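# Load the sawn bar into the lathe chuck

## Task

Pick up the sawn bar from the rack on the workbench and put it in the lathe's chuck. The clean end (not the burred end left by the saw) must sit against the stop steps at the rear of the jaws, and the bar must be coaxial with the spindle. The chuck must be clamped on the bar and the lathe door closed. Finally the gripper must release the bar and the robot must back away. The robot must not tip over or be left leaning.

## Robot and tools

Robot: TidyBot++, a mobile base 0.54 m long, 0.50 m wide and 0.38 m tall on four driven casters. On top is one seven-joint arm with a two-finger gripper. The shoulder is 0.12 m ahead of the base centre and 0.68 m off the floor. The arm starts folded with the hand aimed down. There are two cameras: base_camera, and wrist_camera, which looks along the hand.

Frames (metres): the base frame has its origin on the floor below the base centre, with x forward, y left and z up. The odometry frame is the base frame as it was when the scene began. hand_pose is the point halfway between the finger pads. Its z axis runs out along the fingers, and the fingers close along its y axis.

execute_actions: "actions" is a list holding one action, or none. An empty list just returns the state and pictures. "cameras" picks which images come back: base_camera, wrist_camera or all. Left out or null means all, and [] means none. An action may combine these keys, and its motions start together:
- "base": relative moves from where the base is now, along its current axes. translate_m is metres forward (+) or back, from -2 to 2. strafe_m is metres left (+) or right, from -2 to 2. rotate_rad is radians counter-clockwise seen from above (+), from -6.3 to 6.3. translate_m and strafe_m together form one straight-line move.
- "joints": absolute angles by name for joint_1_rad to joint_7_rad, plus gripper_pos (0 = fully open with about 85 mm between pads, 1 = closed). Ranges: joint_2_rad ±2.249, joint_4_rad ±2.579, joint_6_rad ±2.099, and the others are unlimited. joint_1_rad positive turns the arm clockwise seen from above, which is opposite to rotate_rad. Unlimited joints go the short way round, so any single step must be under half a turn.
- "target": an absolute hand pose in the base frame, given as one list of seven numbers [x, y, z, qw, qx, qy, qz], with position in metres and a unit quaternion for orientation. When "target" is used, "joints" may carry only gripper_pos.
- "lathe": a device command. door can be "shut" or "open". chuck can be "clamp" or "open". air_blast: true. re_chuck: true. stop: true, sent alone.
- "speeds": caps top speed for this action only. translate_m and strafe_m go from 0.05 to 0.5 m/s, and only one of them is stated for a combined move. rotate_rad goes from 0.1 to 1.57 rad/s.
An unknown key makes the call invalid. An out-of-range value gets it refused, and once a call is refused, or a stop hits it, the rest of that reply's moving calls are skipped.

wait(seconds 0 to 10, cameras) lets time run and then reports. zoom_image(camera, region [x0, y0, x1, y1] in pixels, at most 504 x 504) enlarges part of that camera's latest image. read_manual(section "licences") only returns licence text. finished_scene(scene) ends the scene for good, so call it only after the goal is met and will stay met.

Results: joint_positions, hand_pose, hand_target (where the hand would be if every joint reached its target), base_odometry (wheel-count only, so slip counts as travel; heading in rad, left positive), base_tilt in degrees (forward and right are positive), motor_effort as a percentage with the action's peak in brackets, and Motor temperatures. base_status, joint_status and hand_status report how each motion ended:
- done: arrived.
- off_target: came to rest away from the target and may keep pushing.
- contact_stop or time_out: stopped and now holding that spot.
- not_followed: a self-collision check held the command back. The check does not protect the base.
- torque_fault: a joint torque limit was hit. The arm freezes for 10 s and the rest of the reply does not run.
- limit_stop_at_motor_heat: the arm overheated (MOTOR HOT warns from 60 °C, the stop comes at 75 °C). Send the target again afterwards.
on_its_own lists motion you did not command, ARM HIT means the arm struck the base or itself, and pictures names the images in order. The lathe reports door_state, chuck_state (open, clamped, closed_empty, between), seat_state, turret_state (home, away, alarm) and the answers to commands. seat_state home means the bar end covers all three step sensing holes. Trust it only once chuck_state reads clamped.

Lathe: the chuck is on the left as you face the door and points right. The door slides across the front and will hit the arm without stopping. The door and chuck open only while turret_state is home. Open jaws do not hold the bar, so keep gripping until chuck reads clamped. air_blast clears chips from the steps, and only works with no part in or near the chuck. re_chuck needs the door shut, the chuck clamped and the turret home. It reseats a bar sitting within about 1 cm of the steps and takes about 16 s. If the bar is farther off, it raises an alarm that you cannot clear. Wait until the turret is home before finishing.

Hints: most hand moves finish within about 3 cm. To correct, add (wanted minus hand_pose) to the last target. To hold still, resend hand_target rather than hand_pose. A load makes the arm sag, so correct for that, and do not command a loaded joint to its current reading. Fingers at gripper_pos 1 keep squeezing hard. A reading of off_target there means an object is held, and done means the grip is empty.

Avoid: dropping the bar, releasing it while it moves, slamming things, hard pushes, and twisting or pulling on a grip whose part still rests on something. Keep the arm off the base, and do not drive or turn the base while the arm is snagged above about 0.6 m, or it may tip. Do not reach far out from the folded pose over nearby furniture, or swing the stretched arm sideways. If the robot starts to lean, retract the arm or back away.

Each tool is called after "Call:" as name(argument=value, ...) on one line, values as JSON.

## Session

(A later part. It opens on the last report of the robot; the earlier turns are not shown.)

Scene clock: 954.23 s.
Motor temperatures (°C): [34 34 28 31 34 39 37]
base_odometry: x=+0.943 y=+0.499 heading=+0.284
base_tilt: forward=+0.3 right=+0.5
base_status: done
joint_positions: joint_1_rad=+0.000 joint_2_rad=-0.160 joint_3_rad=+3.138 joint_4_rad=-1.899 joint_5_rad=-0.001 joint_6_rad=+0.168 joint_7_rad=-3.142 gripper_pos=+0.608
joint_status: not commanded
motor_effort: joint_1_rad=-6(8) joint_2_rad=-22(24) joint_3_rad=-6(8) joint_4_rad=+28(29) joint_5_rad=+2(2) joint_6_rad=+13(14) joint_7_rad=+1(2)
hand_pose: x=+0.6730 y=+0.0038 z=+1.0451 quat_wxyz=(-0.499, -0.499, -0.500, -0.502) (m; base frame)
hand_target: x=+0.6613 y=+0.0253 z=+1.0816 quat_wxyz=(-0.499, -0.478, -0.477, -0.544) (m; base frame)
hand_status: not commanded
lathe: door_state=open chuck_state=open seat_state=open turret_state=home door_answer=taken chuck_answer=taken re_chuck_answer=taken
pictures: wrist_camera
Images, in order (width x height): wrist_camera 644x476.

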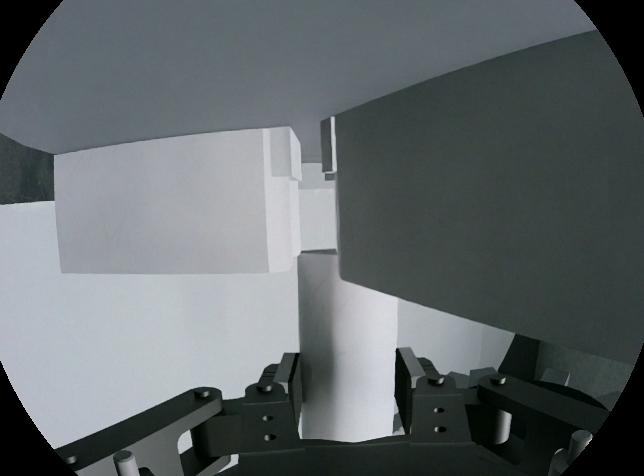

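Call:
execute_actions(actions=[{"base":{"strafe_m":-0.008},"speeds":{"strafe_m":0.05}}], cameras=[])

Call:
execute_actions(actions=[{"base":{"translate_m":0.010},"speeds":{"translate_m":0.05}}], cameras=[])

Call:
execute_actions(actions=[{"base":{"strafe_m":0.008},"speeds":{"strafe_m":0.05}}], cameras=["wrist_camera"])

Call:
zoom_image(camera="wrist_camera", region=[270, 160, 430, 320])

Scene clock: 990.90 s.
Motor temperatures (°C): [34 34 28 31 34 39 37]
base_odometry: x=+0.945 y=+0.491 heading=+0.284
base_tilt: forward=+0.3 right=+0.5
base_status: done
joint_positions: joint_1_rad=-0.009 joint_2_rad=-0.160 joint_3_rad=+3.135 joint_4_rad=-1.899 joint_5_rad=-0.001 joint_6_rad=+0.168 joint_7_rad=-3.143 gripper_pos=+0.608
joint_status: not commanded
motor_effort: joint_1_rad=-2(4) joint_2_rad=-21(23) joint_3_rad=-2(5) joint_4_rad=+26(29) joint_5_rad=+0(2) joint_6_rad=+12(14) joint_7_rad=+1(1)
hand_pose: x=+0.6729 y=+0.0106 z=+1.0451 quat_wxyz=(-0.496, -0.496, -0.503, -0.505) (m; base frame)
hand_target: x=+0.6613 y=+0.0253 z=+1.0816 quat_wxyz=(-0.499, -0.478, -0.477, -0.544) (m; base frame)
hand_status: not commanded
lathe: door_state=open chuck_state=open seat_state=open turret_state=home door_answer=taken chuck_answer=taken re_chuck_answer=taken
pictures: none
No camera images: "cameras" was empty.

Scene clock: 991.53 s.
Motor temperatures (°C): [34 34 28 31 34 39 37]
base_odometry: x=+0.955 y=+0.494 heading=+0.284
base_tilt: forward=+0.3 right=+0.5
base_status: done
joint_positions: joint_1_rad=-0.010 joint_2_rad=-0.158 joint_3_rad=+3.135 joint_4_rad=-1.899 joint_5_rad=-0.001 joint_6_rad=+0.168 joint_7_rad=-3.143 gripper_pos=+0.608
joint_status: not commanded
motor_effort: joint_1_rad=-2(3) joint_2_rad=-22(24) joint_3_rad=-2(3) joint_4_rad=+27(28) joint_5_rad=+0(1) joint_6_rad=+13(13) joint_7_rad=+0(1)
hand_pose: x=+0.6737 y=+0.0108 z=+1.0438 quat_wxyz=(-0.495, -0.497, -0.504, -0.504) (m; base frame)
hand_target: x=+0.6613 y=+0.0253 z=+1.0816 quat_wxyz=(-0.499, -0.478, -0.477, -0.544) (m; base frame)
hand_status: not commanded
lathe: door_state=open chuck_state=open seat_state=open turret_state=home door_answer=taken chuck_answer=taken re_chuck_answer=taken
pictures: none
No camera images: "cameras" was empty.

Scene clock: 992.10 s.
Motor temperatures (°C): [34 34 28 31 34 39 37]
base_odometry: x=+0.953 y=+0.502 heading=+0.284
base_tilt: forward=+0.4 right=+0.5
base_status: done
joint_positions: joint_1_rad=-0.001 joint_2_rad=-0.158 joint_3_rad=+3.136 joint_4_rad=-1.899 joint_5_rad=-0.001 joint_6_rad=+0.168 joint_7_rad=-3.143 gripper_pos=+0.608
joint_status: not commanded
motor_effort: joint_1_rad=-3(6) joint_2_rad=-22(23) joint_3_rad=-2(7) joint_4_rad=+28(29) joint_5_rad=+1(1) joint_6_rad=+13(14) joint_7_rad=+0(1)
hand_pose: x=+0.6738 y=+0.0051 z=+1.0438 quat_wxyz=(-0.498, -0.499, -0.502, -0.502) (m; base frame)
hand_target: x=+0.6613 y=+0.0253 z=+1.0816 quat_wxyz=(-0.499, -0.478, -0.477, -0.544) (m; base frame)
hand_status: not commanded
lathe: door_state=open chuck_state=open seat_state=open turret_state=home door_answer=taken chuck_answer=taken re_chuck_answer=taken
pictures: wrist_camera
Images, in order (width x height): wrist_camera 644x476.

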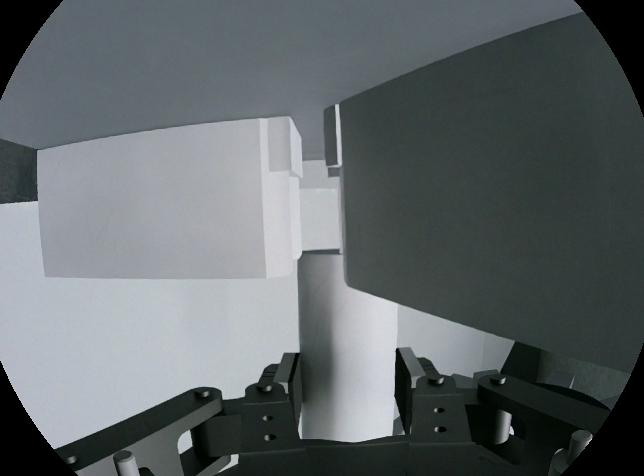

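Scaled by 3.150.

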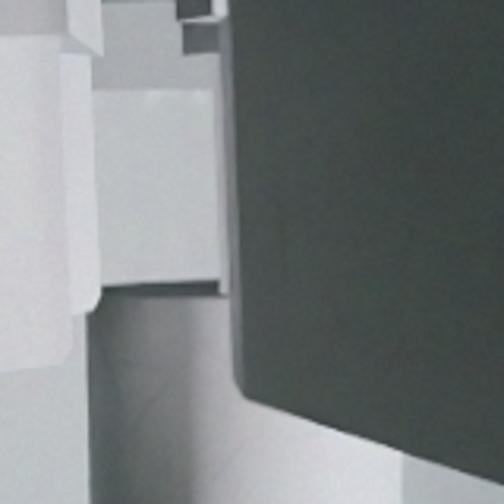

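Call:
execute_actions(actions=[{"base":{"strafe_m":-0.02},"speeds":{"strafe_m":0.08}}], cameras=["wrist_camera"])

Call:
zoom_image(camera="wrist_camera", region=[240, 80, 480, 300])

Call:
execute_actions(actions=[{"base":{"strafe_m":-0.04},"speeds":{"strafe_m":0.08}}], cameras=["wrist_camera"])

Call:
zoom_image(camera="wrist_camera", region=[240, 0, 480, 220])

Scene clock: 1002.47 s.
Motor temperatures (°C): [34 34 28 31 34 39 37]
base_odometry: x=+0.958 y=+0.483 heading=+0.284
base_tilt: forward=+0.3 right=+0.5
base_status: done
joint_positions: joint_1_rad=-0.016 joint_2_rad=-0.158 joint_3_rad=+3.130 joint_4_rad=-1.899 joint_5_rad=-0.001 joint_6_rad=+0.168 joint_7_rad=-3.143 gripper_pos=+0.608
joint_status: not commanded
motor_effort: joint_1_rad=+1(4) joint_2_rad=-21(23) joint_3_rad=+1(4) joint_4_rad=+28(29) joint_5_rad=+0(1) joint_6_rad=+13(13) joint_7_rad=+1(1)
hand_pose: x=+0.6735 y=+0.0175 z=+1.0438 quat_wxyz=(-0.493, -0.493, -0.507, -0.507) (m; base frame)
hand_target: x=+0.6613 y=+0.0253 z=+1.0816 quat_wxyz=(-0.499, -0.478, -0.477, -0.544) (m; base frame)
hand_status: not commanded
lathe: door_state=open chuck_state=open seat_state=open turret_state=home door_answer=taken chuck_answer=taken re_chuck_answer=taken
pictures: wrist_camera
Images, in order (width x height): wrist_camera 644x476.

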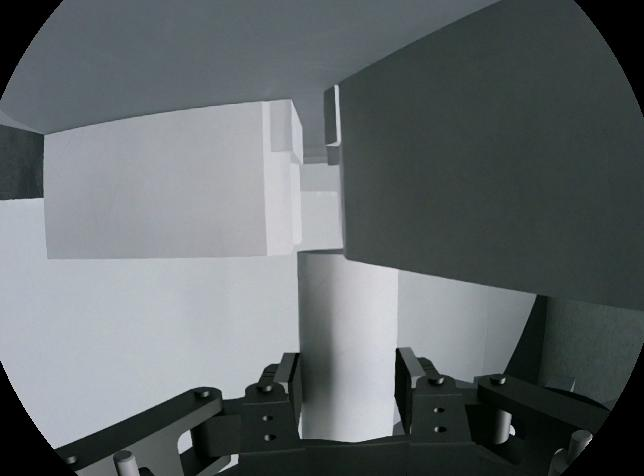

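Scaled by 2.100.

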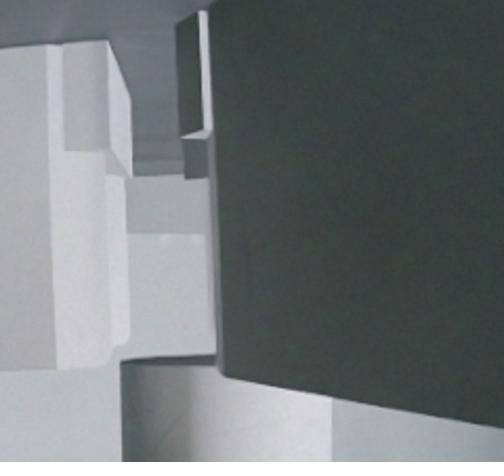

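Scene clock: 1003.50 s.
Motor temperatures (°C): [34 34 28 31 34 39 37]
base_odometry: x=+0.970 y=+0.444 heading=+0.284
base_tilt: forward=+0.3 right=+0.5
base_status: done
joint_positions: joint_1_rad=-0.017 joint_2_rad=-0.158 joint_3_rad=+3.129 joint_4_rad=-1.899 joint_5_rad=-0.001 joint_6_rad=+0.168 joint_7_rad=-3.143 gripper_pos=+0.608
joint_status: not commanded
motor_effort: joint_1_rad=+0(2) joint_2_rad=-22(23) joint_3_rad=+0(2) joint_4_rad=+28(28) joint_5_rad=+0(1) joint_6_rad=+13(13) joint_7_rad=+1(1)
hand_pose: x=+0.6735 y=+0.0183 z=+1.0438 quat_wxyz=(-0.492, -0.493, -0.508, -0.507) (m; base frame)
hand_target: x=+0.6613 y=+0.0253 z=+1.0816 quat_wxyz=(-0.499, -0.478, -0.477, -0.544) (m; base frame)
hand_status: not commanded
lathe: door_state=open chuck_state=open seat_state=open turret_state=home door_answer=taken chuck_answer=taken re_chuck_answer=taken
pictures: wrist_camera
Images, in order (width x height): wrist_camera 644x476.

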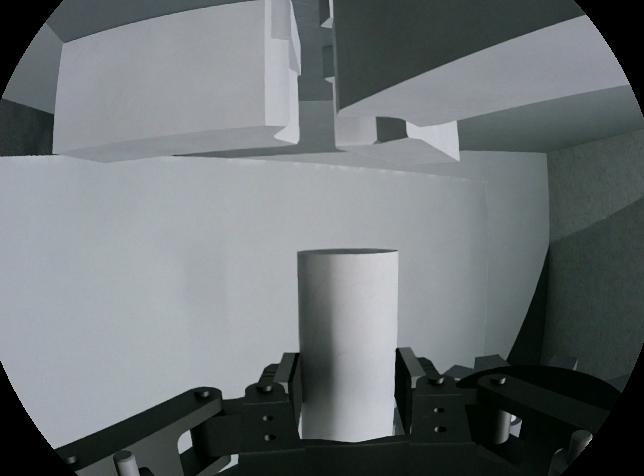

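Scaled by 2.100.

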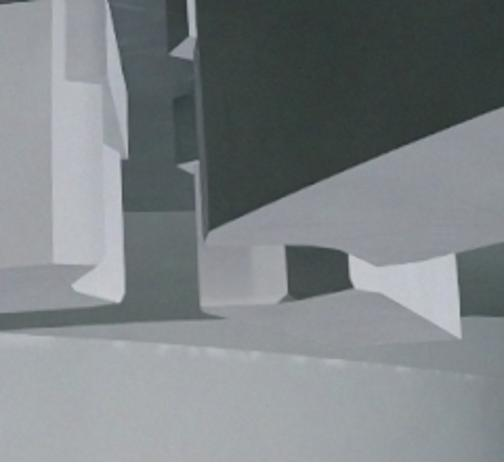

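Call:
execute_actions(actions=[{"base":{"translate_m":-0.016},"speeds":{"translate_m":0.08}}], cameras=["wrist_camera"])

Call:
zoom_image(camera="wrist_camera", region=[240, 40, 480, 260])

Scene clock: 1030.27 s.
Motor temperatures (°C): [34 34 28 31 34 39 37]
base_odometry: x=+0.954 y=+0.440 heading=+0.284
base_tilt: forward=+0.4 right=+0.5
base_status: done
joint_positions: joint_1_rad=-0.017 joint_2_rad=-0.162 joint_3_rad=+3.129 joint_4_rad=-1.899 joint_5_rad=-0.001 joint_6_rad=+0.168 joint_7_rad=-3.143 gripper_pos=+0.608
joint_status: not commanded
motor_effort: joint_1_rad=+0(1) joint_2_rad=-22(25) joint_3_rad=+0(2) joint_4_rad=+28(28) joint_5_rad=+0(1) joint_6_rad=+12(13) joint_7_rad=+1(1)
hand_pose: x=+0.6721 y=+0.0184 z=+1.0459 quat_wxyz=(-0.493, -0.492, -0.507, -0.508) (m; base frame)
hand_target: x=+0.6613 y=+0.0253 z=+1.0816 quat_wxyz=(-0.499, -0.478, -0.477, -0.544) (m; base frame)
hand_status: not commanded
lathe: door_state=open chuck_state=open seat_state=open turret_state=home door_answer=taken chuck_answer=taken re_chuck_answer=taken
pictures: wrist_camera
Images, in order (width x height): wrist_camera 644x476.

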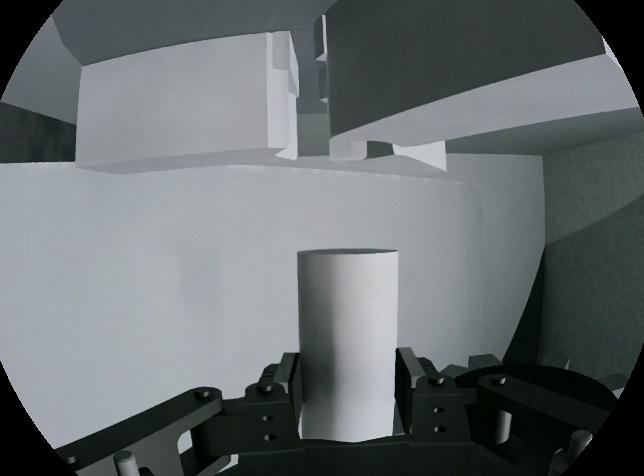

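Scaled by 2.100.

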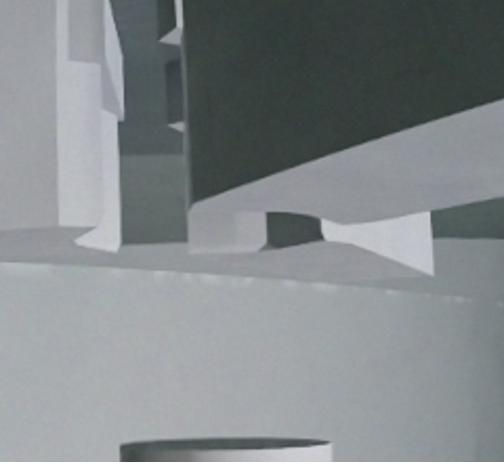

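Call:
execute_actions(actions=[{"base":{"translate_m":0.005,"strafe_m":0.036},"speeds":{"translate_m":0.08},"joints":{"joint_4_rad":-1.896,"joint_3_rad":3.12,"joint_1_rad":-0.02,"joint_2_rad":-0.188,"joint_6_rad":0.22}}], cameras=[])

Scene clock: 1062.37 s.
Motor temperatures (°C): [34 34 28 31 34 39 37]
base_odometry: x=+0.949 y=+0.476 heading=+0.284
base_tilt: forward=+0.3 right=+0.5
base_status: done
joint_positions: joint_1_rad=-0.017 joint_2_rad=-0.162 joint_3_rad=+3.129 joint_4_rad=-1.899 joint_5_rad=-0.001 joint_6_rad=+0.168 joint_7_rad=-3.143 gripper_pos=+0.608
joint_status: all done
motor_effort: joint_1_rad=+0(3) joint_2_rad=-21(22) joint_3_rad=+1(3) joint_4_rad=+27(29) joint_5_rad=+0(1) joint_6_rad=+13(13) joint_7_rad=+0(1)
hand_pose: x=+0.6720 y=+0.0183 z=+1.0456 quat_wxyz=(-0.493, -0.492, -0.507, -0.508) (m; base frame)
hand_target: x=+0.6612 y=+0.0253 z=+1.0778 quat_wxyz=(-0.497, -0.480, -0.478, -0.542) (m; base frame)
hand_status: not commanded
lathe: door_state=open chuck_state=open seat_state=open turret_state=home door_answer=taken chuck_answer=taken re_chuck_answer=taken
pictures: none
No camera images: "cameras" was empty.

Call:
execute_actions(actions=[{"base":{"translate_m":0.001},"joints":{"joint_4_rad":-1.904,"joint_3_rad":3.12,"joint_1_rad":-0.02,"joint_2_rad":-0.188,"joint_6_rad":0.22}}], cameras=[])

Call:
execute_actions(actions=[{"base":{"strafe_m":0.009},"speeds":{"strafe_m":0.05}}], cameras=["wrist_camera"])

Call:
zoom_image(camera="wrist_camera", region=[270, 160, 430, 320])

Scene clock: 1067.70 s.
Motor temperatures (°C): [34 34 28 31 34 39 37]
base_odometry: x=+0.950 y=+0.476 heading=+0.284
base_tilt: forward=+0.4 right=+0.5
base_status: done
joint_positions: joint_1_rad=-0.017 joint_2_rad=-0.162 joint_3_rad=+3.129 joint_4_rad=-1.902 joint_5_rad=-0.001 joint_6_rad=+0.168 joint_7_rad=-3.143 gripper_pos=+0.608
joint_status: all done
motor_effort: joint_1_rad=-1(3) joint_2_rad=-21(26) joint_3_rad=-2(3) joint_4_rad=+28(28) joint_5_rad=+0(1) joint_6_rad=+13(14) joint_7_rad=+1(1)
hand_pose: x=+0.6720 y=+0.0181 z=+1.0436 quat_wxyz=(-0.492, -0.493, -0.507, -0.507) (m; base frame)
hand_target: x=+0.6610 y=+0.0253 z=+1.0729 quat_wxyz=(-0.496, -0.482, -0.480, -0.540) (m; base frame)
hand_status: not commanded
lathe: door_state=open chuck_state=open seat_state=open turret_state=home door_answer=taken chuck_answer=taken re_chuck_answer=taken
pictures: none
No camera images: "cameras" was empty.

Scene clock: 1068.33 s.
Motor temperatures (°C): [34 34 28 31 34 39 37]
base_odometry: x=+0.947 y=+0.485 heading=+0.284
base_tilt: forward=+0.4 right=+0.4
base_status: done
joint_positions: joint_1_rad=-0.005 joint_2_rad=-0.162 joint_3_rad=+3.133 joint_4_rad=-1.902 joint_5_rad=-0.001 joint_6_rad=+0.168 joint_7_rad=-3.143 gripper_pos=+0.608
joint_status: not commanded
motor_effort: joint_1_rad=-2(5) joint_2_rad=-21(22) joint_3_rad=-2(7) joint_4_rad=+27(28) joint_5_rad=+1(2) joint_6_rad=+13(13) joint_7_rad=+1(1)
hand_pose: x=+0.6722 y=+0.0096 z=+1.0436 quat_wxyz=(-0.496, -0.497, -0.504, -0.503) (m; base frame)
hand_target: x=+0.6610 y=+0.0253 z=+1.0729 quat_wxyz=(-0.496, -0.482, -0.480, -0.540) (m; base frame)
hand_status: not commanded
lathe: door_state=open chuck_state=open seat_state=open turret_state=home door_answer=taken chuck_answer=taken re_chuck_answer=taken
pictures: wrist_camera
Images, in order (width x height): wrist_camera 644x476.

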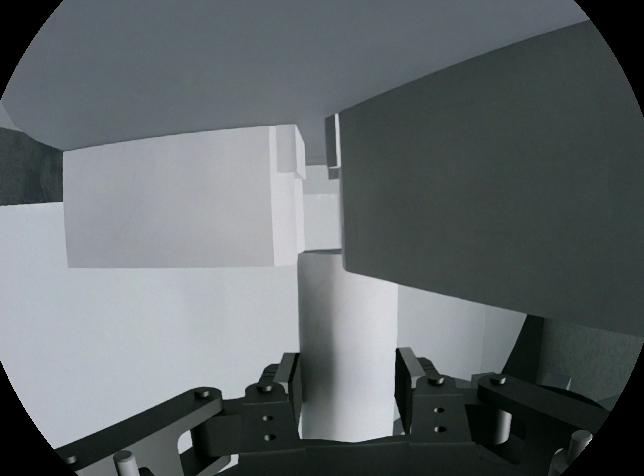

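Scaled by 3.150.

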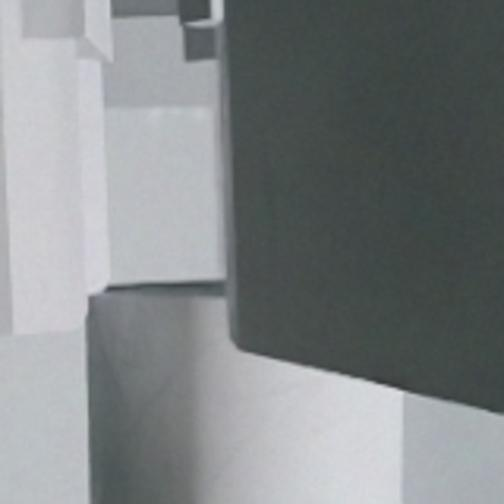

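Call:
execute_actions(actions=[{"base":{"strafe_m":-0.012},"speeds":{"strafe_m":0.05}}], cameras=["wrist_camera"])

Call:
zoom_image(camera="wrist_camera", region=[250, 100, 450, 300])

Scene clock: 1085.57 s.
Motor temperatures (°C): [34 34 28 31 34 39 37]
base_odometry: x=+0.951 y=+0.473 heading=+0.284
base_tilt: forward=+0.3 right=+0.5
base_status: done
joint_positions: joint_1_rad=-0.015 joint_2_rad=-0.162 joint_3_rad=+3.130 joint_4_rad=-1.902 joint_5_rad=-0.001 joint_6_rad=+0.168 joint_7_rad=-3.143 gripper_pos=+0.608
joint_status: not commanded
motor_effort: joint_1_rad=+0(3) joint_2_rad=-22(22) joint_3_rad=+0(3) joint_4_rad=+28(28) joint_5_rad=+0(1) joint_6_rad=+13(13) joint_7_rad=+1(1)
hand_pose: x=+0.6720 y=+0.0166 z=+1.0436 quat_wxyz=(-0.493, -0.494, -0.507, -0.506) (m; base frame)
hand_target: x=+0.6610 y=+0.0253 z=+1.0729 quat_wxyz=(-0.496, -0.482, -0.480, -0.540) (m; base frame)
hand_status: not commanded
lathe: door_state=open chuck_state=open seat_state=open turret_state=home door_answer=taken chuck_answer=taken re_chuck_answer=taken
pictures: wrist_camera
Images, in order (width x height): wrist_camera 644x476.

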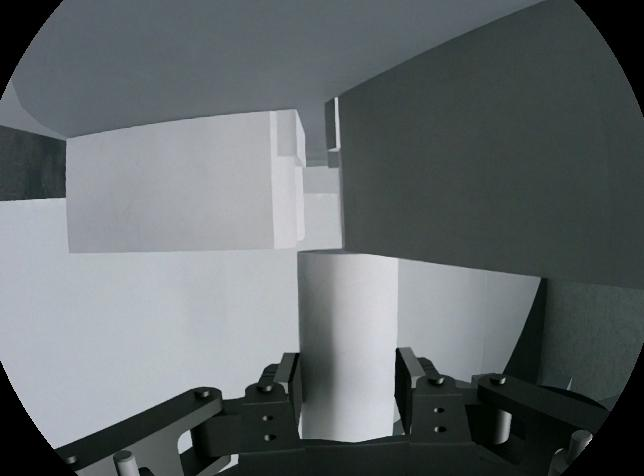

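Scaled by 2.520.

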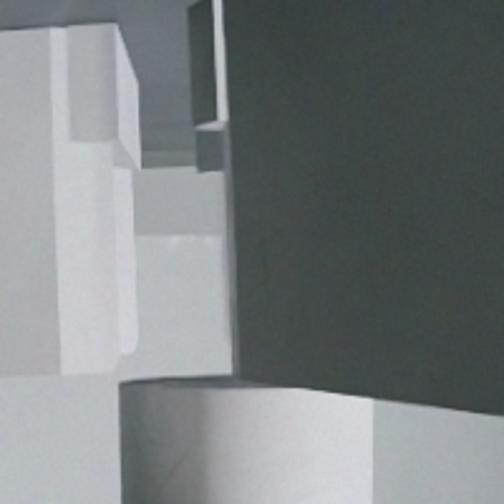

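Call:
execute_actions(actions=[{"base":{"translate_m":0.014},"speeds":{"translate_m":0.08}}], cameras=[])

Call:
execute_actions(actions=[{"base":{"strafe_m":0.010},"speeds":{"strafe_m":0.05}}], cameras=["wrist_camera"])

Call:
zoom_image(camera="wrist_camera", region=[270, 160, 430, 320])

Scene clock: 1093.23 s.
Motor temperatures (°C): [34 34 28 31 34 39 37]
base_odometry: x=+0.964 y=+0.477 heading=+0.284
base_tilt: forward=+0.4 right=+0.5
base_status: done
joint_positions: joint_1_rad=-0.015 joint_2_rad=-0.157 joint_3_rad=+3.130 joint_4_rad=-1.903 joint_5_rad=-0.001 joint_6_rad=+0.168 joint_7_rad=-3.143 gripper_pos=+0.608
joint_status: not commanded
motor_effort: joint_1_rad=+0(1) joint_2_rad=-22(25) joint_3_rad=+1(1) joint_4_rad=+27(29) joint_5_rad=+0(1) joint_6_rad=+13(14) joint_7_rad=+1(1)
hand_pose: x=+0.6737 y=+0.0167 z=+1.0407 quat_wxyz=(-0.492, -0.495, -0.508, -0.505) (m; base frame)
hand_target: x=+0.6610 y=+0.0253 z=+1.0729 quat_wxyz=(-0.496, -0.482, -0.480, -0.540) (m; base frame)
hand_status: not commanded
lathe: door_state=open chuck_state=open seat_state=open turret_state=home door_answer=taken chuck_answer=taken re_chuck_answer=taken
pictures: none
No camera images: "cameras" was empty.

Scene clock: 1093.97 s.
Motor temperatures (°C): [34 34 28 31 34 39 37]
base_odometry: x=+0.961 y=+0.487 heading=+0.284
base_tilt: forward=+0.2 right=+0.4
base_status: done
joint_positions: joint_1_rad=-0.009 joint_2_rad=-0.157 joint_3_rad=+3.131 joint_4_rad=-1.903 joint_5_rad=-0.001 joint_6_rad=+0.168 joint_7_rad=-3.143 gripper_pos=+0.608
joint_status: not commanded
motor_effort: joint_1_rad=-3(5) joint_2_rad=-22(23) joint_3_rad=-2(6) joint_4_rad=+28(28) joint_5_rad=+1(2) joint_6_rad=+13(13) joint_7_rad=+1(1)
hand_pose: x=+0.6738 y=+0.0130 z=+1.0407 quat_wxyz=(-0.493, -0.497, -0.506, -0.503) (m; base frame)
hand_target: x=+0.6610 y=+0.0253 z=+1.0729 quat_wxyz=(-0.496, -0.482, -0.480, -0.540) (m; base frame)
hand_status: not commanded
lathe: door_state=open chuck_state=open seat_state=open turret_state=home door_answer=taken chuck_answer=taken re_chuck_answer=taken
pictures: wrist_camera
Images, in order (width x height): wrist_camera 644x476.

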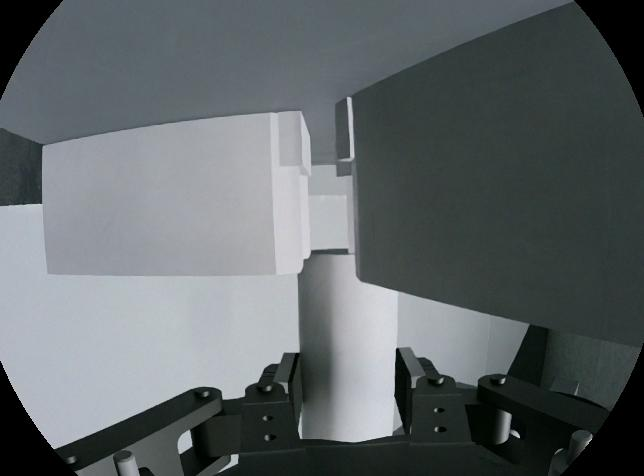

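Scaled by 3.150.

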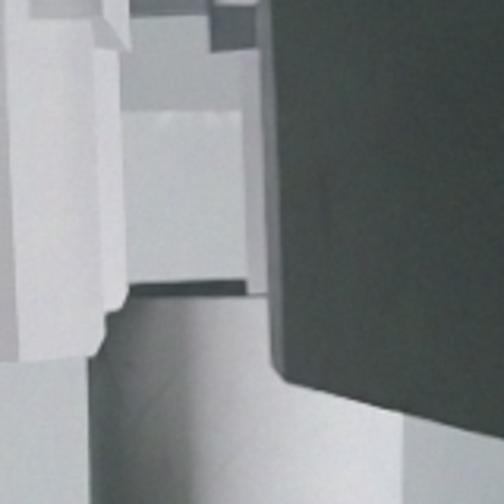

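Call:
execute_actions(actions=[{"base":{"strafe_m":-0.03},"speeds":{"strafe_m":0.08}}], cameras=[])

Call:
execute_actions(actions=[{"base":{"translate_m":-0.055},"joints":{"joint_1_rad":-0.015,"joint_2_rad":-0.165,"joint_3_rad":3.13,"joint_4_rad":-2.03,"joint_6_rad":0.35}}], cameras=["wrist_camera"])

Scene clock: 1120.70 s.
Motor temperatures (°C): [34 34 28 31 34 39 37]
base_odometry: x=+0.970 y=+0.458 heading=+0.284
base_tilt: forward=+0.4 right=+0.5
base_status: done
joint_positions: joint_1_rad=-0.017 joint_2_rad=-0.157 joint_3_rad=+3.128 joint_4_rad=-1.903 joint_5_rad=-0.001 joint_6_rad=+0.168 joint_7_rad=-3.143 gripper_pos=+0.608
joint_status: not commanded
motor_effort: joint_1_rad=+0(3) joint_2_rad=-21(23) joint_3_rad=+0(3) joint_4_rad=+28(28) joint_5_rad=+0(1) joint_6_rad=+13(13) joint_7_rad=+1(1)
hand_pose: x=+0.6736 y=+0.0189 z=+1.0406 quat_wxyz=(-0.491, -0.494, -0.509, -0.506) (m; base frame)
hand_target: x=+0.6610 y=+0.0253 z=+1.0729 quat_wxyz=(-0.496, -0.482, -0.480, -0.540) (m; base frame)
hand_status: not commanded
lathe: door_state=open chuck_state=open seat_state=open turret_state=home door_answer=taken chuck_answer=taken re_chuck_answer=taken
pictures: none
No camera images: "cameras" was empty.

Scene clock: 1121.97 s.
Motor temperatures (°C): [34 34 28 31 34 39 37]
base_odometry: x=+0.917 y=+0.443 heading=+0.284
base_tilt: forward=+0.4 right=+0.5
base_status: done
joint_positions: joint_1_rad=-0.017 joint_2_rad=-0.150 joint_3_rad=+3.128 joint_4_rad=-2.033 joint_5_rad=-0.001 joint_6_rad=+0.251 joint_7_rad=-3.143 gripper_pos=+0.608
joint_status: joint_6_rad off_target (ended at +0.251, target +0.350); the others done
motor_effort: joint_1_rad=+0(2) joint_2_rad=-21(25) joint_3_rad=-1(3) joint_4_rad=+27(30) joint_5_rad=+0(1) joint_6_rad=+13(14) joint_7_rad=+1(1)
hand_pose: x=+0.6654 y=+0.0185 z=+0.9821 quat_wxyz=(-0.477, -0.507, -0.523, -0.492) (m; base frame)
hand_target: x=+0.6612 y=+0.0163 z=+1.0230 quat_wxyz=(-0.495, -0.491, -0.481, -0.532) (m; base frame)
hand_status: not commanded
lathe: door_state=open chuck_state=open seat_state=open turret_state=home door_answer=taken chuck_answer=taken re_chuck_answer=taken
pictures: wrist_camera
Images, in order (width x height): wrist_camera 644x476.

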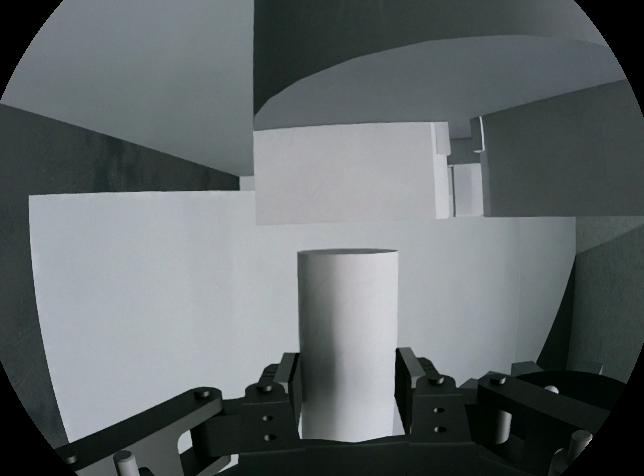

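Call:
execute_actions(actions=[{"joints":{"joint_6_rad":0.41}}], cameras=["wrist_camera"])

Scene clock: 1125.47 s.
Motor temperatures (°C): [34 34 28 31 34 39 37]
base_odometry: x=+0.917 y=+0.443 heading=+0.284
base_tilt: forward=+0.4 right=+0.5
base_status: not commanded
joint_positions: joint_1_rad=-0.017 joint_2_rad=-0.148 joint_3_rad=+3.128 joint_4_rad=-2.035 joint_5_rad=-0.001 joint_6_rad=+0.321 joint_7_rad=-3.143 gripper_pos=+0.608
joint_status: all done
motor_effort: joint_1_rad=+0(0) joint_2_rad=-21(23) joint_3_rad=+0(1) joint_4_rad=+26(29) joint_5_rad=+0(1) joint_6_rad=+13(15) joint_7_rad=+1(1)
hand_pose: x=+0.6665 y=+0.0186 z=+1.0018 quat_wxyz=(-0.494, -0.491, -0.506, -0.509) (m; base frame)
hand_target: x=+0.6596 y=+0.0163 z=+1.0416 quat_wxyz=(-0.508, -0.475, -0.466, -0.547) (m; base frame)
hand_status: not commanded
lathe: door_state=open chuck_state=open seat_state=open turret_state=home door_answer=taken chuck_answer=taken re_chuck_answer=taken
pictures: wrist_camera
Images, in order (width x height): wrist_camera 644x476.

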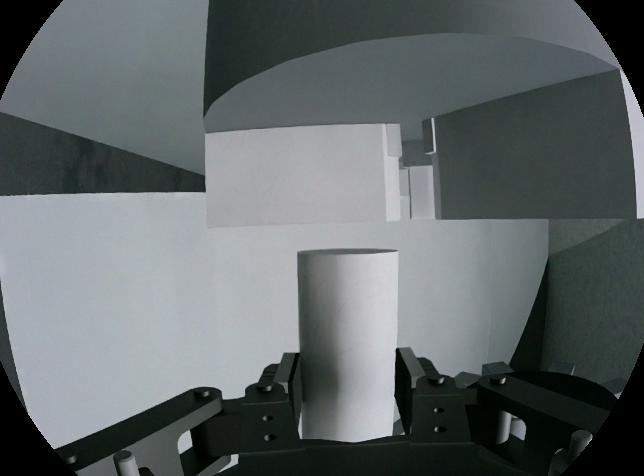

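Call:
execute_actions(actions=[{"base":{"strafe_m":0.021},"speeds":{"strafe_m":0.08}}], cameras=[])

Call:
execute_actions(actions=[{"base":{"translate_m":0.009},"speeds":{"translate_m":0.05}}], cameras=["wrist_camera"])

Call:
execute_actions(actions=[{"base":{"translate_m":0.004},"speeds":{"translate_m":0.05}}], cameras=[])

Call:
execute_actions(actions=[{"base":{"translate_m":0.004},"speeds":{"translate_m":0.05}}], cameras=["wrist_camera"])

Scene clock: 1136.50 s.
Motor temperatures (°C): [34 34 28 30 34 39 37]
base_odometry: x=+0.911 y=+0.463 heading=+0.284
base_tilt: forward=+0.4 right=+0.5
base_status: done
joint_positions: joint_1_rad=-0.005 joint_2_rad=-0.148 joint_3_rad=+3.133 joint_4_rad=-2.035 joint_5_rad=-0.001 joint_6_rad=+0.321 joint_7_rad=-3.143 gripper_pos=+0.608
joint_status: not commanded
motor_effort: joint_1_rad=-1(6) joint_2_rad=-21(23) joint_3_rad=-1(6) joint_4_rad=+27(28) joint_5_rad=+1(2) joint_6_rad=+12(13) joint_7_rad=+1(1)
hand_pose: x=+0.6668 y=+0.0093 z=+1.0017 quat_wxyz=(-0.498, -0.496, -0.502, -0.505) (m; base frame)
hand_target: x=+0.6596 y=+0.0163 z=+1.0416 quat_wxyz=(-0.508, -0.475, -0.466, -0.547) (m; base frame)
hand_status: not commanded
lathe: door_state=open chuck_state=open seat_state=open turret_state=home door_answer=taken chuck_answer=taken re_chuck_answer=taken
pictures: none
No camera images: "cameras" was empty.

Scene clock: 1137.10 s.
Motor temperatures (°C): [34 34 28 30 34 39 37]
base_odometry: x=+0.919 y=+0.466 heading=+0.285
base_tilt: forward=+0.4 right=+0.5
base_status: done
joint_positions: joint_1_rad=-0.005 joint_2_rad=-0.143 joint_3_rad=+3.133 joint_4_rad=-2.035 joint_5_rad=-0.001 joint_6_rad=+0.321 joint_7_rad=-3.143 gripper_pos=+0.608
joint_status: not commanded
motor_effort: joint_1_rad=-2(5) joint_2_rad=-22(23) joint_3_rad=-1(4) joint_4_rad=+27(28) joint_5_rad=+0(2) joint_6_rad=+13(13) joint_7_rad=+1(1)
hand_pose: x=+0.6683 y=+0.0092 z=+0.9992 quat_wxyz=(-0.496, -0.497, -0.503, -0.504) (m; base frame)
hand_target: x=+0.6596 y=+0.0163 z=+1.0416 quat_wxyz=(-0.508, -0.475, -0.466, -0.547) (m; base frame)
hand_status: not commanded
lathe: door_state=open chuck_state=open seat_state=open turret_state=home door_answer=taken chuck_answer=taken re_chuck_answer=taken
pictures: wrist_camera
Images, in order (width x height): wrist_camera 644x476.

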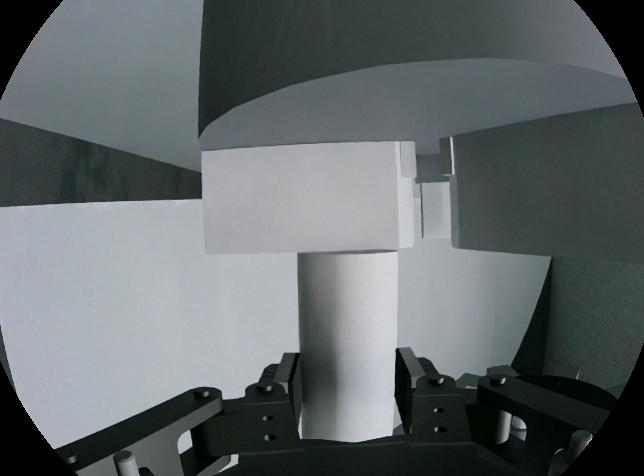

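Scene clock: 1137.67 s.
Motor temperatures (°C): [34 34 28 30 34 39 37]
base_odometry: x=+0.923 y=+0.467 heading=+0.285
base_tilt: forward=+0.4 right=+0.5
base_status: done
joint_positions: joint_1_rad=-0.006 joint_2_rad=-0.141 joint_3_rad=+3.133 joint_4_rad=-2.035 joint_5_rad=-0.001 joint_6_rad=+0.321 joint_7_rad=-3.143 gripper_pos=+0.608
joint_status: not commanded
motor_effort: joint_1_rad=-1(3) joint_2_rad=-22(27) joint_3_rad=-1(3) joint_4_rad=+26(28) joint_5_rad=+0(2) joint_6_rad=+13(14) joint_7_rad=+0(2)
hand_pose: x=+0.6689 y=+0.0092 z=+0.9982 quat_wxyz=(-0.496, -0.497, -0.503, -0.503) (m; base frame)
hand_target: x=+0.6596 y=+0.0163 z=+1.0416 quat_wxyz=(-0.508, -0.475, -0.466, -0.547) (m; base frame)
hand_status: not commanded
lathe: door_state=open chuck_state=open seat_state=open turret_state=home door_answer=taken chuck_answer=taken re_chuck_answer=taken
pictures: none
No camera images: "cameras" was empty.

Scene clock: 1138.13 s.
Motor temperatures (°C): [34 34 28 30 34 39 37]
base_odometry: x=+0.927 y=+0.468 heading=+0.285
base_tilt: forward=+0.4 right=+0.5
base_status: done
joint_positions: joint_1_rad=-0.005 joint_2_rad=-0.140 joint_3_rad=+3.133 joint_4_rad=-2.035 joint_5_rad=-0.001 joint_6_rad=+0.322 joint_7_rad=-3.143 gripper_pos=+0.608
joint_status: not commanded
motor_effort: joint_1_rad=-1(4) joint_2_rad=-22(26) joint_3_rad=-1(5) joint_4_rad=+27(28) joint_5_rad=+0(2) joint_6_rad=+13(13) joint_7_rad=+1(1)
hand_pose: x=+0.6693 y=+0.0092 z=+0.9976 quat_wxyz=(-0.496, -0.498, -0.504, -0.503) (m; base frame)
hand_target: x=+0.6596 y=+0.0163 z=+1.0416 quat_wxyz=(-0.508, -0.475, -0.466, -0.547) (m; base frame)
hand_status: not commanded
lathe: door_state=open chuck_state=open seat_state=open turret_state=home door_answer=taken chuck_answer=taken re_chuck_answer=taken
pictures: wrist_camera
Images, in order (width x height): wrist_camera 644x476.

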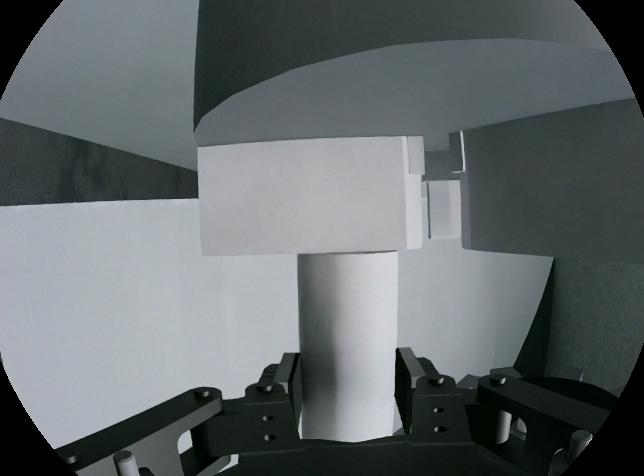

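Call:
zoom_image(camera="wrist_camera", region=[270, 180, 430, 340])

Call:
zoom_image(camera="wrist_camera", region=[140, 0, 644, 476])

Scaled by 3.150.

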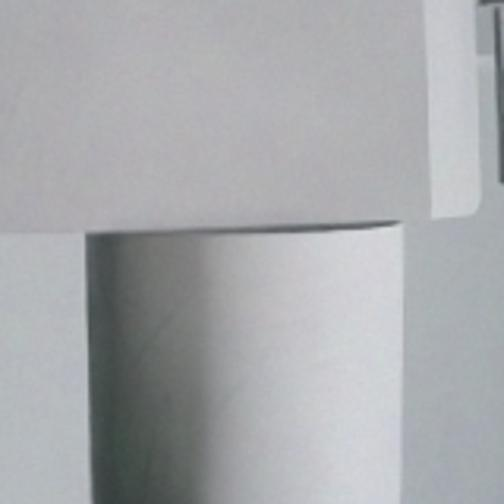

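Scaled by 1.000.

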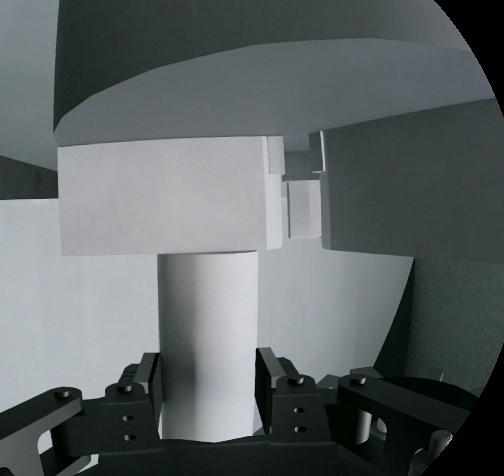

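Call:
execute_actions(actions=[{"base":{"strafe_m":-0.012},"speeds":{"strafe_m":0.08}}], cameras=[])

Call:
execute_actions(actions=[{"base":{"translate_m":-0.04},"joints":{"joint_1_rad":-0.015,"joint_3_rad":3.13}}], cameras=[])

Call:
execute_actions(actions=[{"base":{"strafe_m":0.018},"speeds":{"strafe_m":0.05}}], cameras=["wrist_camera"])

Call:
zoom_image(camera="wrist_camera", region=[270, 180, 430, 340])

Scene clock: 1159.73 s.
Motor temperatures (°C): [34 34 28 30 34 39 37]
base_odometry: x=+0.930 y=+0.456 heading=+0.285
base_tilt: forward=+0.4 right=+0.4
base_status: done
joint_positions: joint_1_rad=-0.010 joint_2_rad=-0.140 joint_3_rad=+3.133 joint_4_rad=-2.035 joint_5_rad=-0.001 joint_6_rad=+0.322 joint_7_rad=-3.143 gripper_pos=+0.608
joint_status: not commanded
motor_effort: joint_1_rad=+0(2) joint_2_rad=-22(23) joint_3_rad=-1(2) joint_4_rad=+27(27) joint_5_rad=+1(1) joint_6_rad=+13(13) joint_7_rad=+1(1)
hand_pose: x=+0.6692 y=+0.0119 z=+0.9976 quat_wxyz=(-0.494, -0.496, -0.505, -0.504) (m; base frame)
hand_target: x=+0.6596 y=+0.0163 z=+1.0416 quat_wxyz=(-0.508, -0.475, -0.466, -0.547) (m; base frame)
hand_status: not commanded
lathe: door_state=open chuck_state=open seat_state=open turret_state=home door_answer=taken chuck_answer=taken re_chuck_answer=taken
pictures: none
No camera images: "cameras" was empty.

Scene clock: 1160.63 s.
Motor temperatures (°C): [34 34 28 30 34 39 37]
base_odometry: x=+0.891 y=+0.445 heading=+0.285
base_tilt: forward=+0.3 right=+0.5
base_status: done
joint_positions: joint_1_rad=-0.010 joint_2_rad=-0.142 joint_3_rad=+3.133 joint_4_rad=-2.035 joint_5_rad=-0.001 joint_6_rad=+0.322 joint_7_rad=-3.143 gripper_pos=+0.608
joint_status: all done
motor_effort: joint_1_rad=+0(1) joint_2_rad=-22(24) joint_3_rad=+0(2) joint_4_rad=+27(28) joint_5_rad=+0(1) joint_6_rad=+13(13) joint_7_rad=+1(2)
hand_pose: x=+0.6688 y=+0.0119 z=+0.9984 quat_wxyz=(-0.495, -0.496, -0.505, -0.505) (m; base frame)
hand_target: x=+0.6596 y=+0.0163 z=+1.0416 quat_wxyz=(-0.508, -0.475, -0.466, -0.547) (m; base frame)
hand_status: not commanded
lathe: door_state=open chuck_state=open seat_state=open turret_state=home door_answer=taken chuck_answer=taken re_chuck_answer=taken
pictures: none
No camera images: "cameras" was empty.

Scene clock: 1161.47 s.
Motor temperatures (°C): [34 34 28 30 34 39 37]
base_odometry: x=+0.886 y=+0.463 heading=+0.285
base_tilt: forward=+0.4 right=+0.5
base_status: done
joint_positions: joint_1_rad=-0.011 joint_2_rad=-0.142 joint_3_rad=+3.133 joint_4_rad=-2.035 joint_5_rad=-0.001 joint_6_rad=+0.322 joint_7_rad=-3.143 gripper_pos=+0.608
joint_status: not commanded
motor_effort: joint_1_rad=+0(2) joint_2_rad=-22(22) joint_3_rad=+0(3) joint_4_rad=+27(28) joint_5_rad=+1(2) joint_6_rad=+13(13) joint_7_rad=+1(1)
hand_pose: x=+0.6688 y=+0.0122 z=+0.9984 quat_wxyz=(-0.495, -0.496, -0.505, -0.505) (m; base frame)
hand_target: x=+0.6596 y=+0.0163 z=+1.0416 quat_wxyz=(-0.508, -0.475, -0.466, -0.547) (m; base frame)
hand_status: not commanded
lathe: door_state=open chuck_state=open seat_state=open turret_state=home door_answer=taken chuck_answer=taken re_chuck_answer=taken
pictures: wrist_camera
Images, in order (width x height): wrist_camera 644x476.

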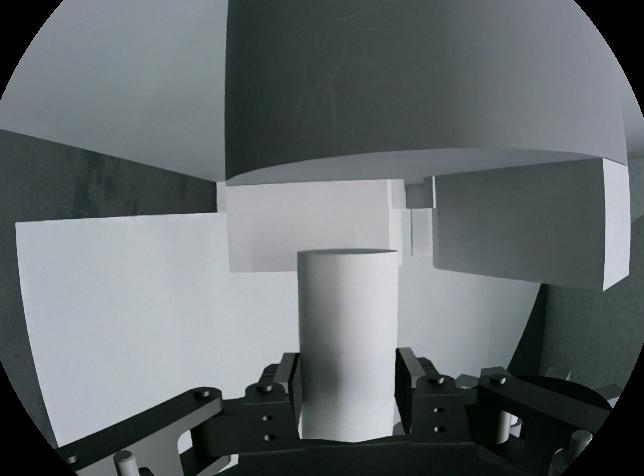

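Scaled by 3.150.

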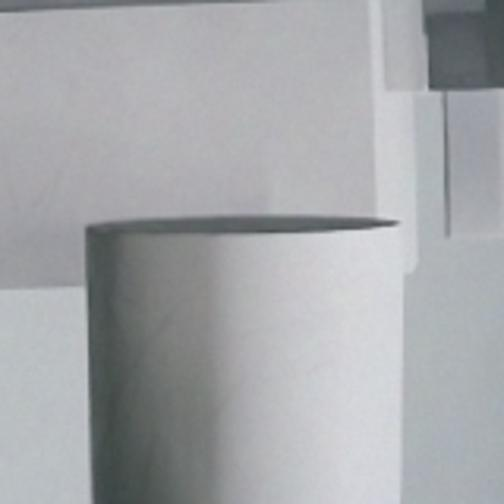

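Call:
execute_actions(actions=[{"base":{"translate_m":0.006},"speeds":{"translate_m":0.05}}], cameras=["wrist_camera"])

Scene clock: 1183.03 s.
Motor temperatures (°C): [34 34 28 30 34 40 37]
base_odometry: x=+0.892 y=+0.464 heading=+0.285
base_tilt: forward=+0.3 right=+0.5
base_status: done
joint_positions: joint_1_rad=-0.011 joint_2_rad=-0.140 joint_3_rad=+3.133 joint_4_rad=-2.035 joint_5_rad=-0.001 joint_6_rad=+0.322 joint_7_rad=-3.143 gripper_pos=+0.608
joint_status: not commanded
motor_effort: joint_1_rad=+0(1) joint_2_rad=-22(25) joint_3_rad=+0(1) joint_4_rad=+27(28) joint_5_rad=+1(1) joint_6_rad=+13(14) joint_7_rad=+1(2)
hand_pose: x=+0.6694 y=+0.0122 z=+0.9974 quat_wxyz=(-0.494, -0.496, -0.505, -0.504) (m; base frame)
hand_target: x=+0.6596 y=+0.0163 z=+1.0416 quat_wxyz=(-0.508, -0.475, -0.466, -0.547) (m; base frame)
hand_status: not commanded
lathe: door_state=open chuck_state=open seat_state=open turret_state=home door_answer=taken chuck_answer=taken re_chuck_answer=taken
pictures: wrist_camera
Images, in order (width x height): wrist_camera 644x476.

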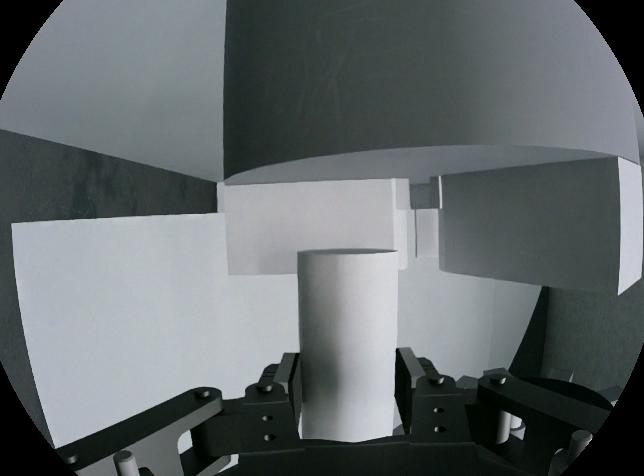

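Call:
execute_actions(actions=[{"base":{"translate_m":0.006},"speeds":{"translate_m":0.05}}], cameras=[])

Call:
execute_actions(actions=[{"base":{"translate_m":0.005},"speeds":{"translate_m":0.05}}], cameras=["wrist_camera"])

Scene clock: 1189.97 s.
Motor temperatures (°C): [34 34 28 30 34 40 37]
base_odometry: x=+0.898 y=+0.466 heading=+0.285
base_tilt: forward=+0.4 right=+0.5
base_status: done
joint_positions: joint_1_rad=-0.011 joint_2_rad=-0.147 joint_3_rad=+3.133 joint_4_rad=-2.041 joint_5_rad=-0.001 joint_6_rad=+0.322 joint_7_rad=-3.143 gripper_pos=+0.608
joint_status: not commanded
motor_effort: joint_1_rad=+0(2) joint_2_rad=-19(22) joint_3_rad=+0(2) joint_4_rad=+28(31) joint_5_rad=+0(1) joint_6_rad=+13(15) joint_7_rad=+1(1)
hand_pose: x=+0.6664 y=+0.0124 z=+0.9976 quat_wxyz=(-0.495, -0.496, -0.505, -0.505) (m; base frame)
hand_target: x=+0.6596 y=+0.0163 z=+1.0416 quat_wxyz=(-0.508, -0.475, -0.466, -0.547) (m; base frame)
hand_status: not commanded
lathe: door_state=open chuck_state=open seat_state=open turret_state=home door_answer=taken chuck_answer=taken re_chuck_answer=taken
pictures: none
No camera images: "cameras" was empty.

Scene clock: 1190.50 s.
Motor temperatures (°C): [34 34 28 30 34 40 37]
base_odometry: x=+0.902 y=+0.467 heading=+0.285
base_tilt: forward=+0.3 right=+0.5
base_status: done
joint_positions: joint_1_rad=-0.011 joint_2_rad=-0.156 joint_3_rad=+3.133 joint_4_rad=-2.048 joint_5_rad=-0.001 joint_6_rad=+0.323 joint_7_rad=-3.143 gripper_pos=+0.608
joint_status: not commanded
motor_effort: joint_1_rad=-1(3) joint_2_rad=-17(19) joint_3_rad=+0(3) joint_4_rad=+29(31) joint_5_rad=+0(1) joint_6_rad=+13(14) joint_7_rad=+1(1)
hand_pose: x=+0.6631 y=+0.0120 z=+0.9982 quat_wxyz=(-0.495, -0.495, -0.504, -0.505) (m; base frame)
hand_target: x=+0.6596 y=+0.0163 z=+1.0416 quat_wxyz=(-0.508, -0.475, -0.466, -0.547) (m; base frame)
hand_status: not commanded
lathe: door_state=open chuck_state=open seat_state=open turret_state=home door_answer=taken chuck_answer=taken re_chuck_answer=taken
pictures: wrist_camera
Images, in order (width x height): wrist_camera 644x476.

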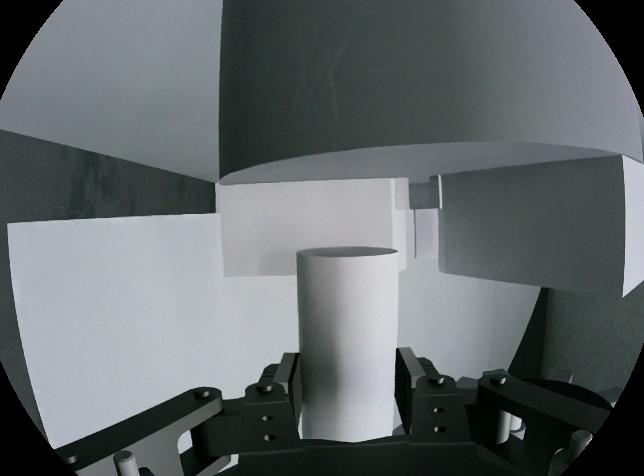

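Call:
execute_actions(actions=[{"base":{"translate_m":-0.012},"speeds":{"translate_m":0.1}}], cameras=[])

Call:
execute_actions(actions=[{"base":{"strafe_m":-0.03},"speeds":{"strafe_m":0.1}}], cameras=[])

Call:
execute_actions(actions=[{"joints":{"joint_1_rad":-0.017,"joint_2_rad":-0.188,"joint_3_rad":3.13,"joint_4_rad":-1.87,"joint_5_rad":0,"joint_6_rad":0.23,"joint_7_rad":-3.19}}], cameras=["wrist_camera"])

Scene clock: 1196.97 s.
Motor temperatures (°C): [34 34 28 30 34 40 37]
base_odometry: x=+0.891 y=+0.464 heading=+0.285
base_tilt: forward=+0.3 right=+0.4
base_status: done
joint_positions: joint_1_rad=-0.011 joint_2_rad=-0.147 joint_3_rad=+3.133 joint_4_rad=-2.048 joint_5_rad=-0.001 joint_6_rad=+0.323 joint_7_rad=-3.143 gripper_pos=+0.608
joint_status: not commanded
motor_effort: joint_1_rad=+0(1) joint_2_rad=-21(25) joint_3_rad=+0(1) joint_4_rad=+27(29) joint_5_rad=+1(1) joint_6_rad=+13(14) joint_7_rad=+0(1)
hand_pose: x=+0.6658 y=+0.0121 z=+0.9938 quat_wxyz=(-0.493, -0.497, -0.506, -0.503) (m; base frame)
hand_target: x=+0.6596 y=+0.0163 z=+1.0416 quat_wxyz=(-0.508, -0.475, -0.466, -0.547) (m; base frame)
hand_status: not commanded
lathe: door_state=open chuck_state=open seat_state=open turret_state=home door_answer=taken chuck_answer=taken re_chuck_answer=taken
pictures: none
No camera images: "cameras" was empty.

Scene clock: 1197.80 s.
Motor temperatures (°C): [34 34 28 30 34 40 37]
base_odometry: x=+0.899 y=+0.435 heading=+0.285
base_tilt: forward=+0.3 right=+0.5
base_status: done
joint_positions: joint_1_rad=-0.012 joint_2_rad=-0.147 joint_3_rad=+3.133 joint_4_rad=-2.048 joint_5_rad=-0.001 joint_6_rad=+0.323 joint_7_rad=-3.143 gripper_pos=+0.608
joint_status: not commanded
motor_effort: joint_1_rad=-1(2) joint_2_rad=-21(22) joint_3_rad=+0(2) joint_4_rad=+27(28) joint_5_rad=+0(1) joint_6_rad=+13(13) joint_7_rad=+1(1)
hand_pose: x=+0.6658 y=+0.0127 z=+0.9938 quat_wxyz=(-0.493, -0.497, -0.506, -0.503) (m; base frame)
hand_target: x=+0.6596 y=+0.0163 z=+1.0416 quat_wxyz=(-0.508, -0.475, -0.466, -0.547) (m; base frame)
hand_status: not commanded
lathe: door_state=open chuck_state=open seat_state=open turret_state=home door_answer=taken chuck_answer=taken re_chuck_answer=taken
pictures: none
No camera images: "cameras" was empty.

Scene clock: 1199.10 s.
Motor temperatures (°C): [34 34 28 30 34 40 37]
base_odometry: x=+0.899 y=+0.435 heading=+0.285
base_tilt: forward=+0.3 right=+0.5
base_status: not commanded
joint_positions: joint_1_rad=-0.012 joint_2_rad=-0.149 joint_3_rad=+3.133 joint_4_rad=-1.904 joint_5_rad=-0.001 joint_6_rad=+0.259 joint_7_rad=-3.143 gripper_pos=+0.608
joint_status: all done
motor_effort: joint_1_rad=+0(1) joint_2_rad=-22(23) joint_3_rad=-1(1) joint_4_rad=+28(29) joint_5_rad=+1(1) joint_6_rad=+13(14) joint_7_rad=+1(2)
hand_pose: x=+0.6756 y=+0.0130 z=+1.0639 quat_wxyz=(-0.513, -0.476, -0.485, -0.524) (m; base frame)
hand_target: x=+0.6615 y=+0.0177 z=+1.0971 quat_wxyz=(-0.509, -0.474, -0.465, -0.548) (m; base frame)
hand_status: not commanded
lathe: door_state=open chuck_state=open seat_state=open turret_state=home door_answer=taken chuck_answer=taken re_chuck_answer=taken
pictures: wrist_camera
Images, in order (width x height): wrist_camera 644x476.

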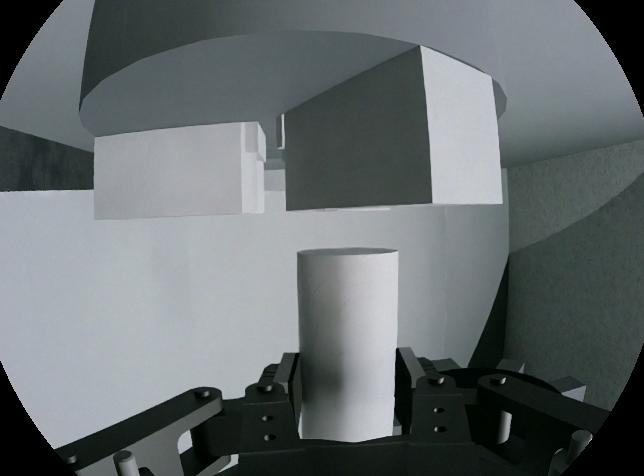

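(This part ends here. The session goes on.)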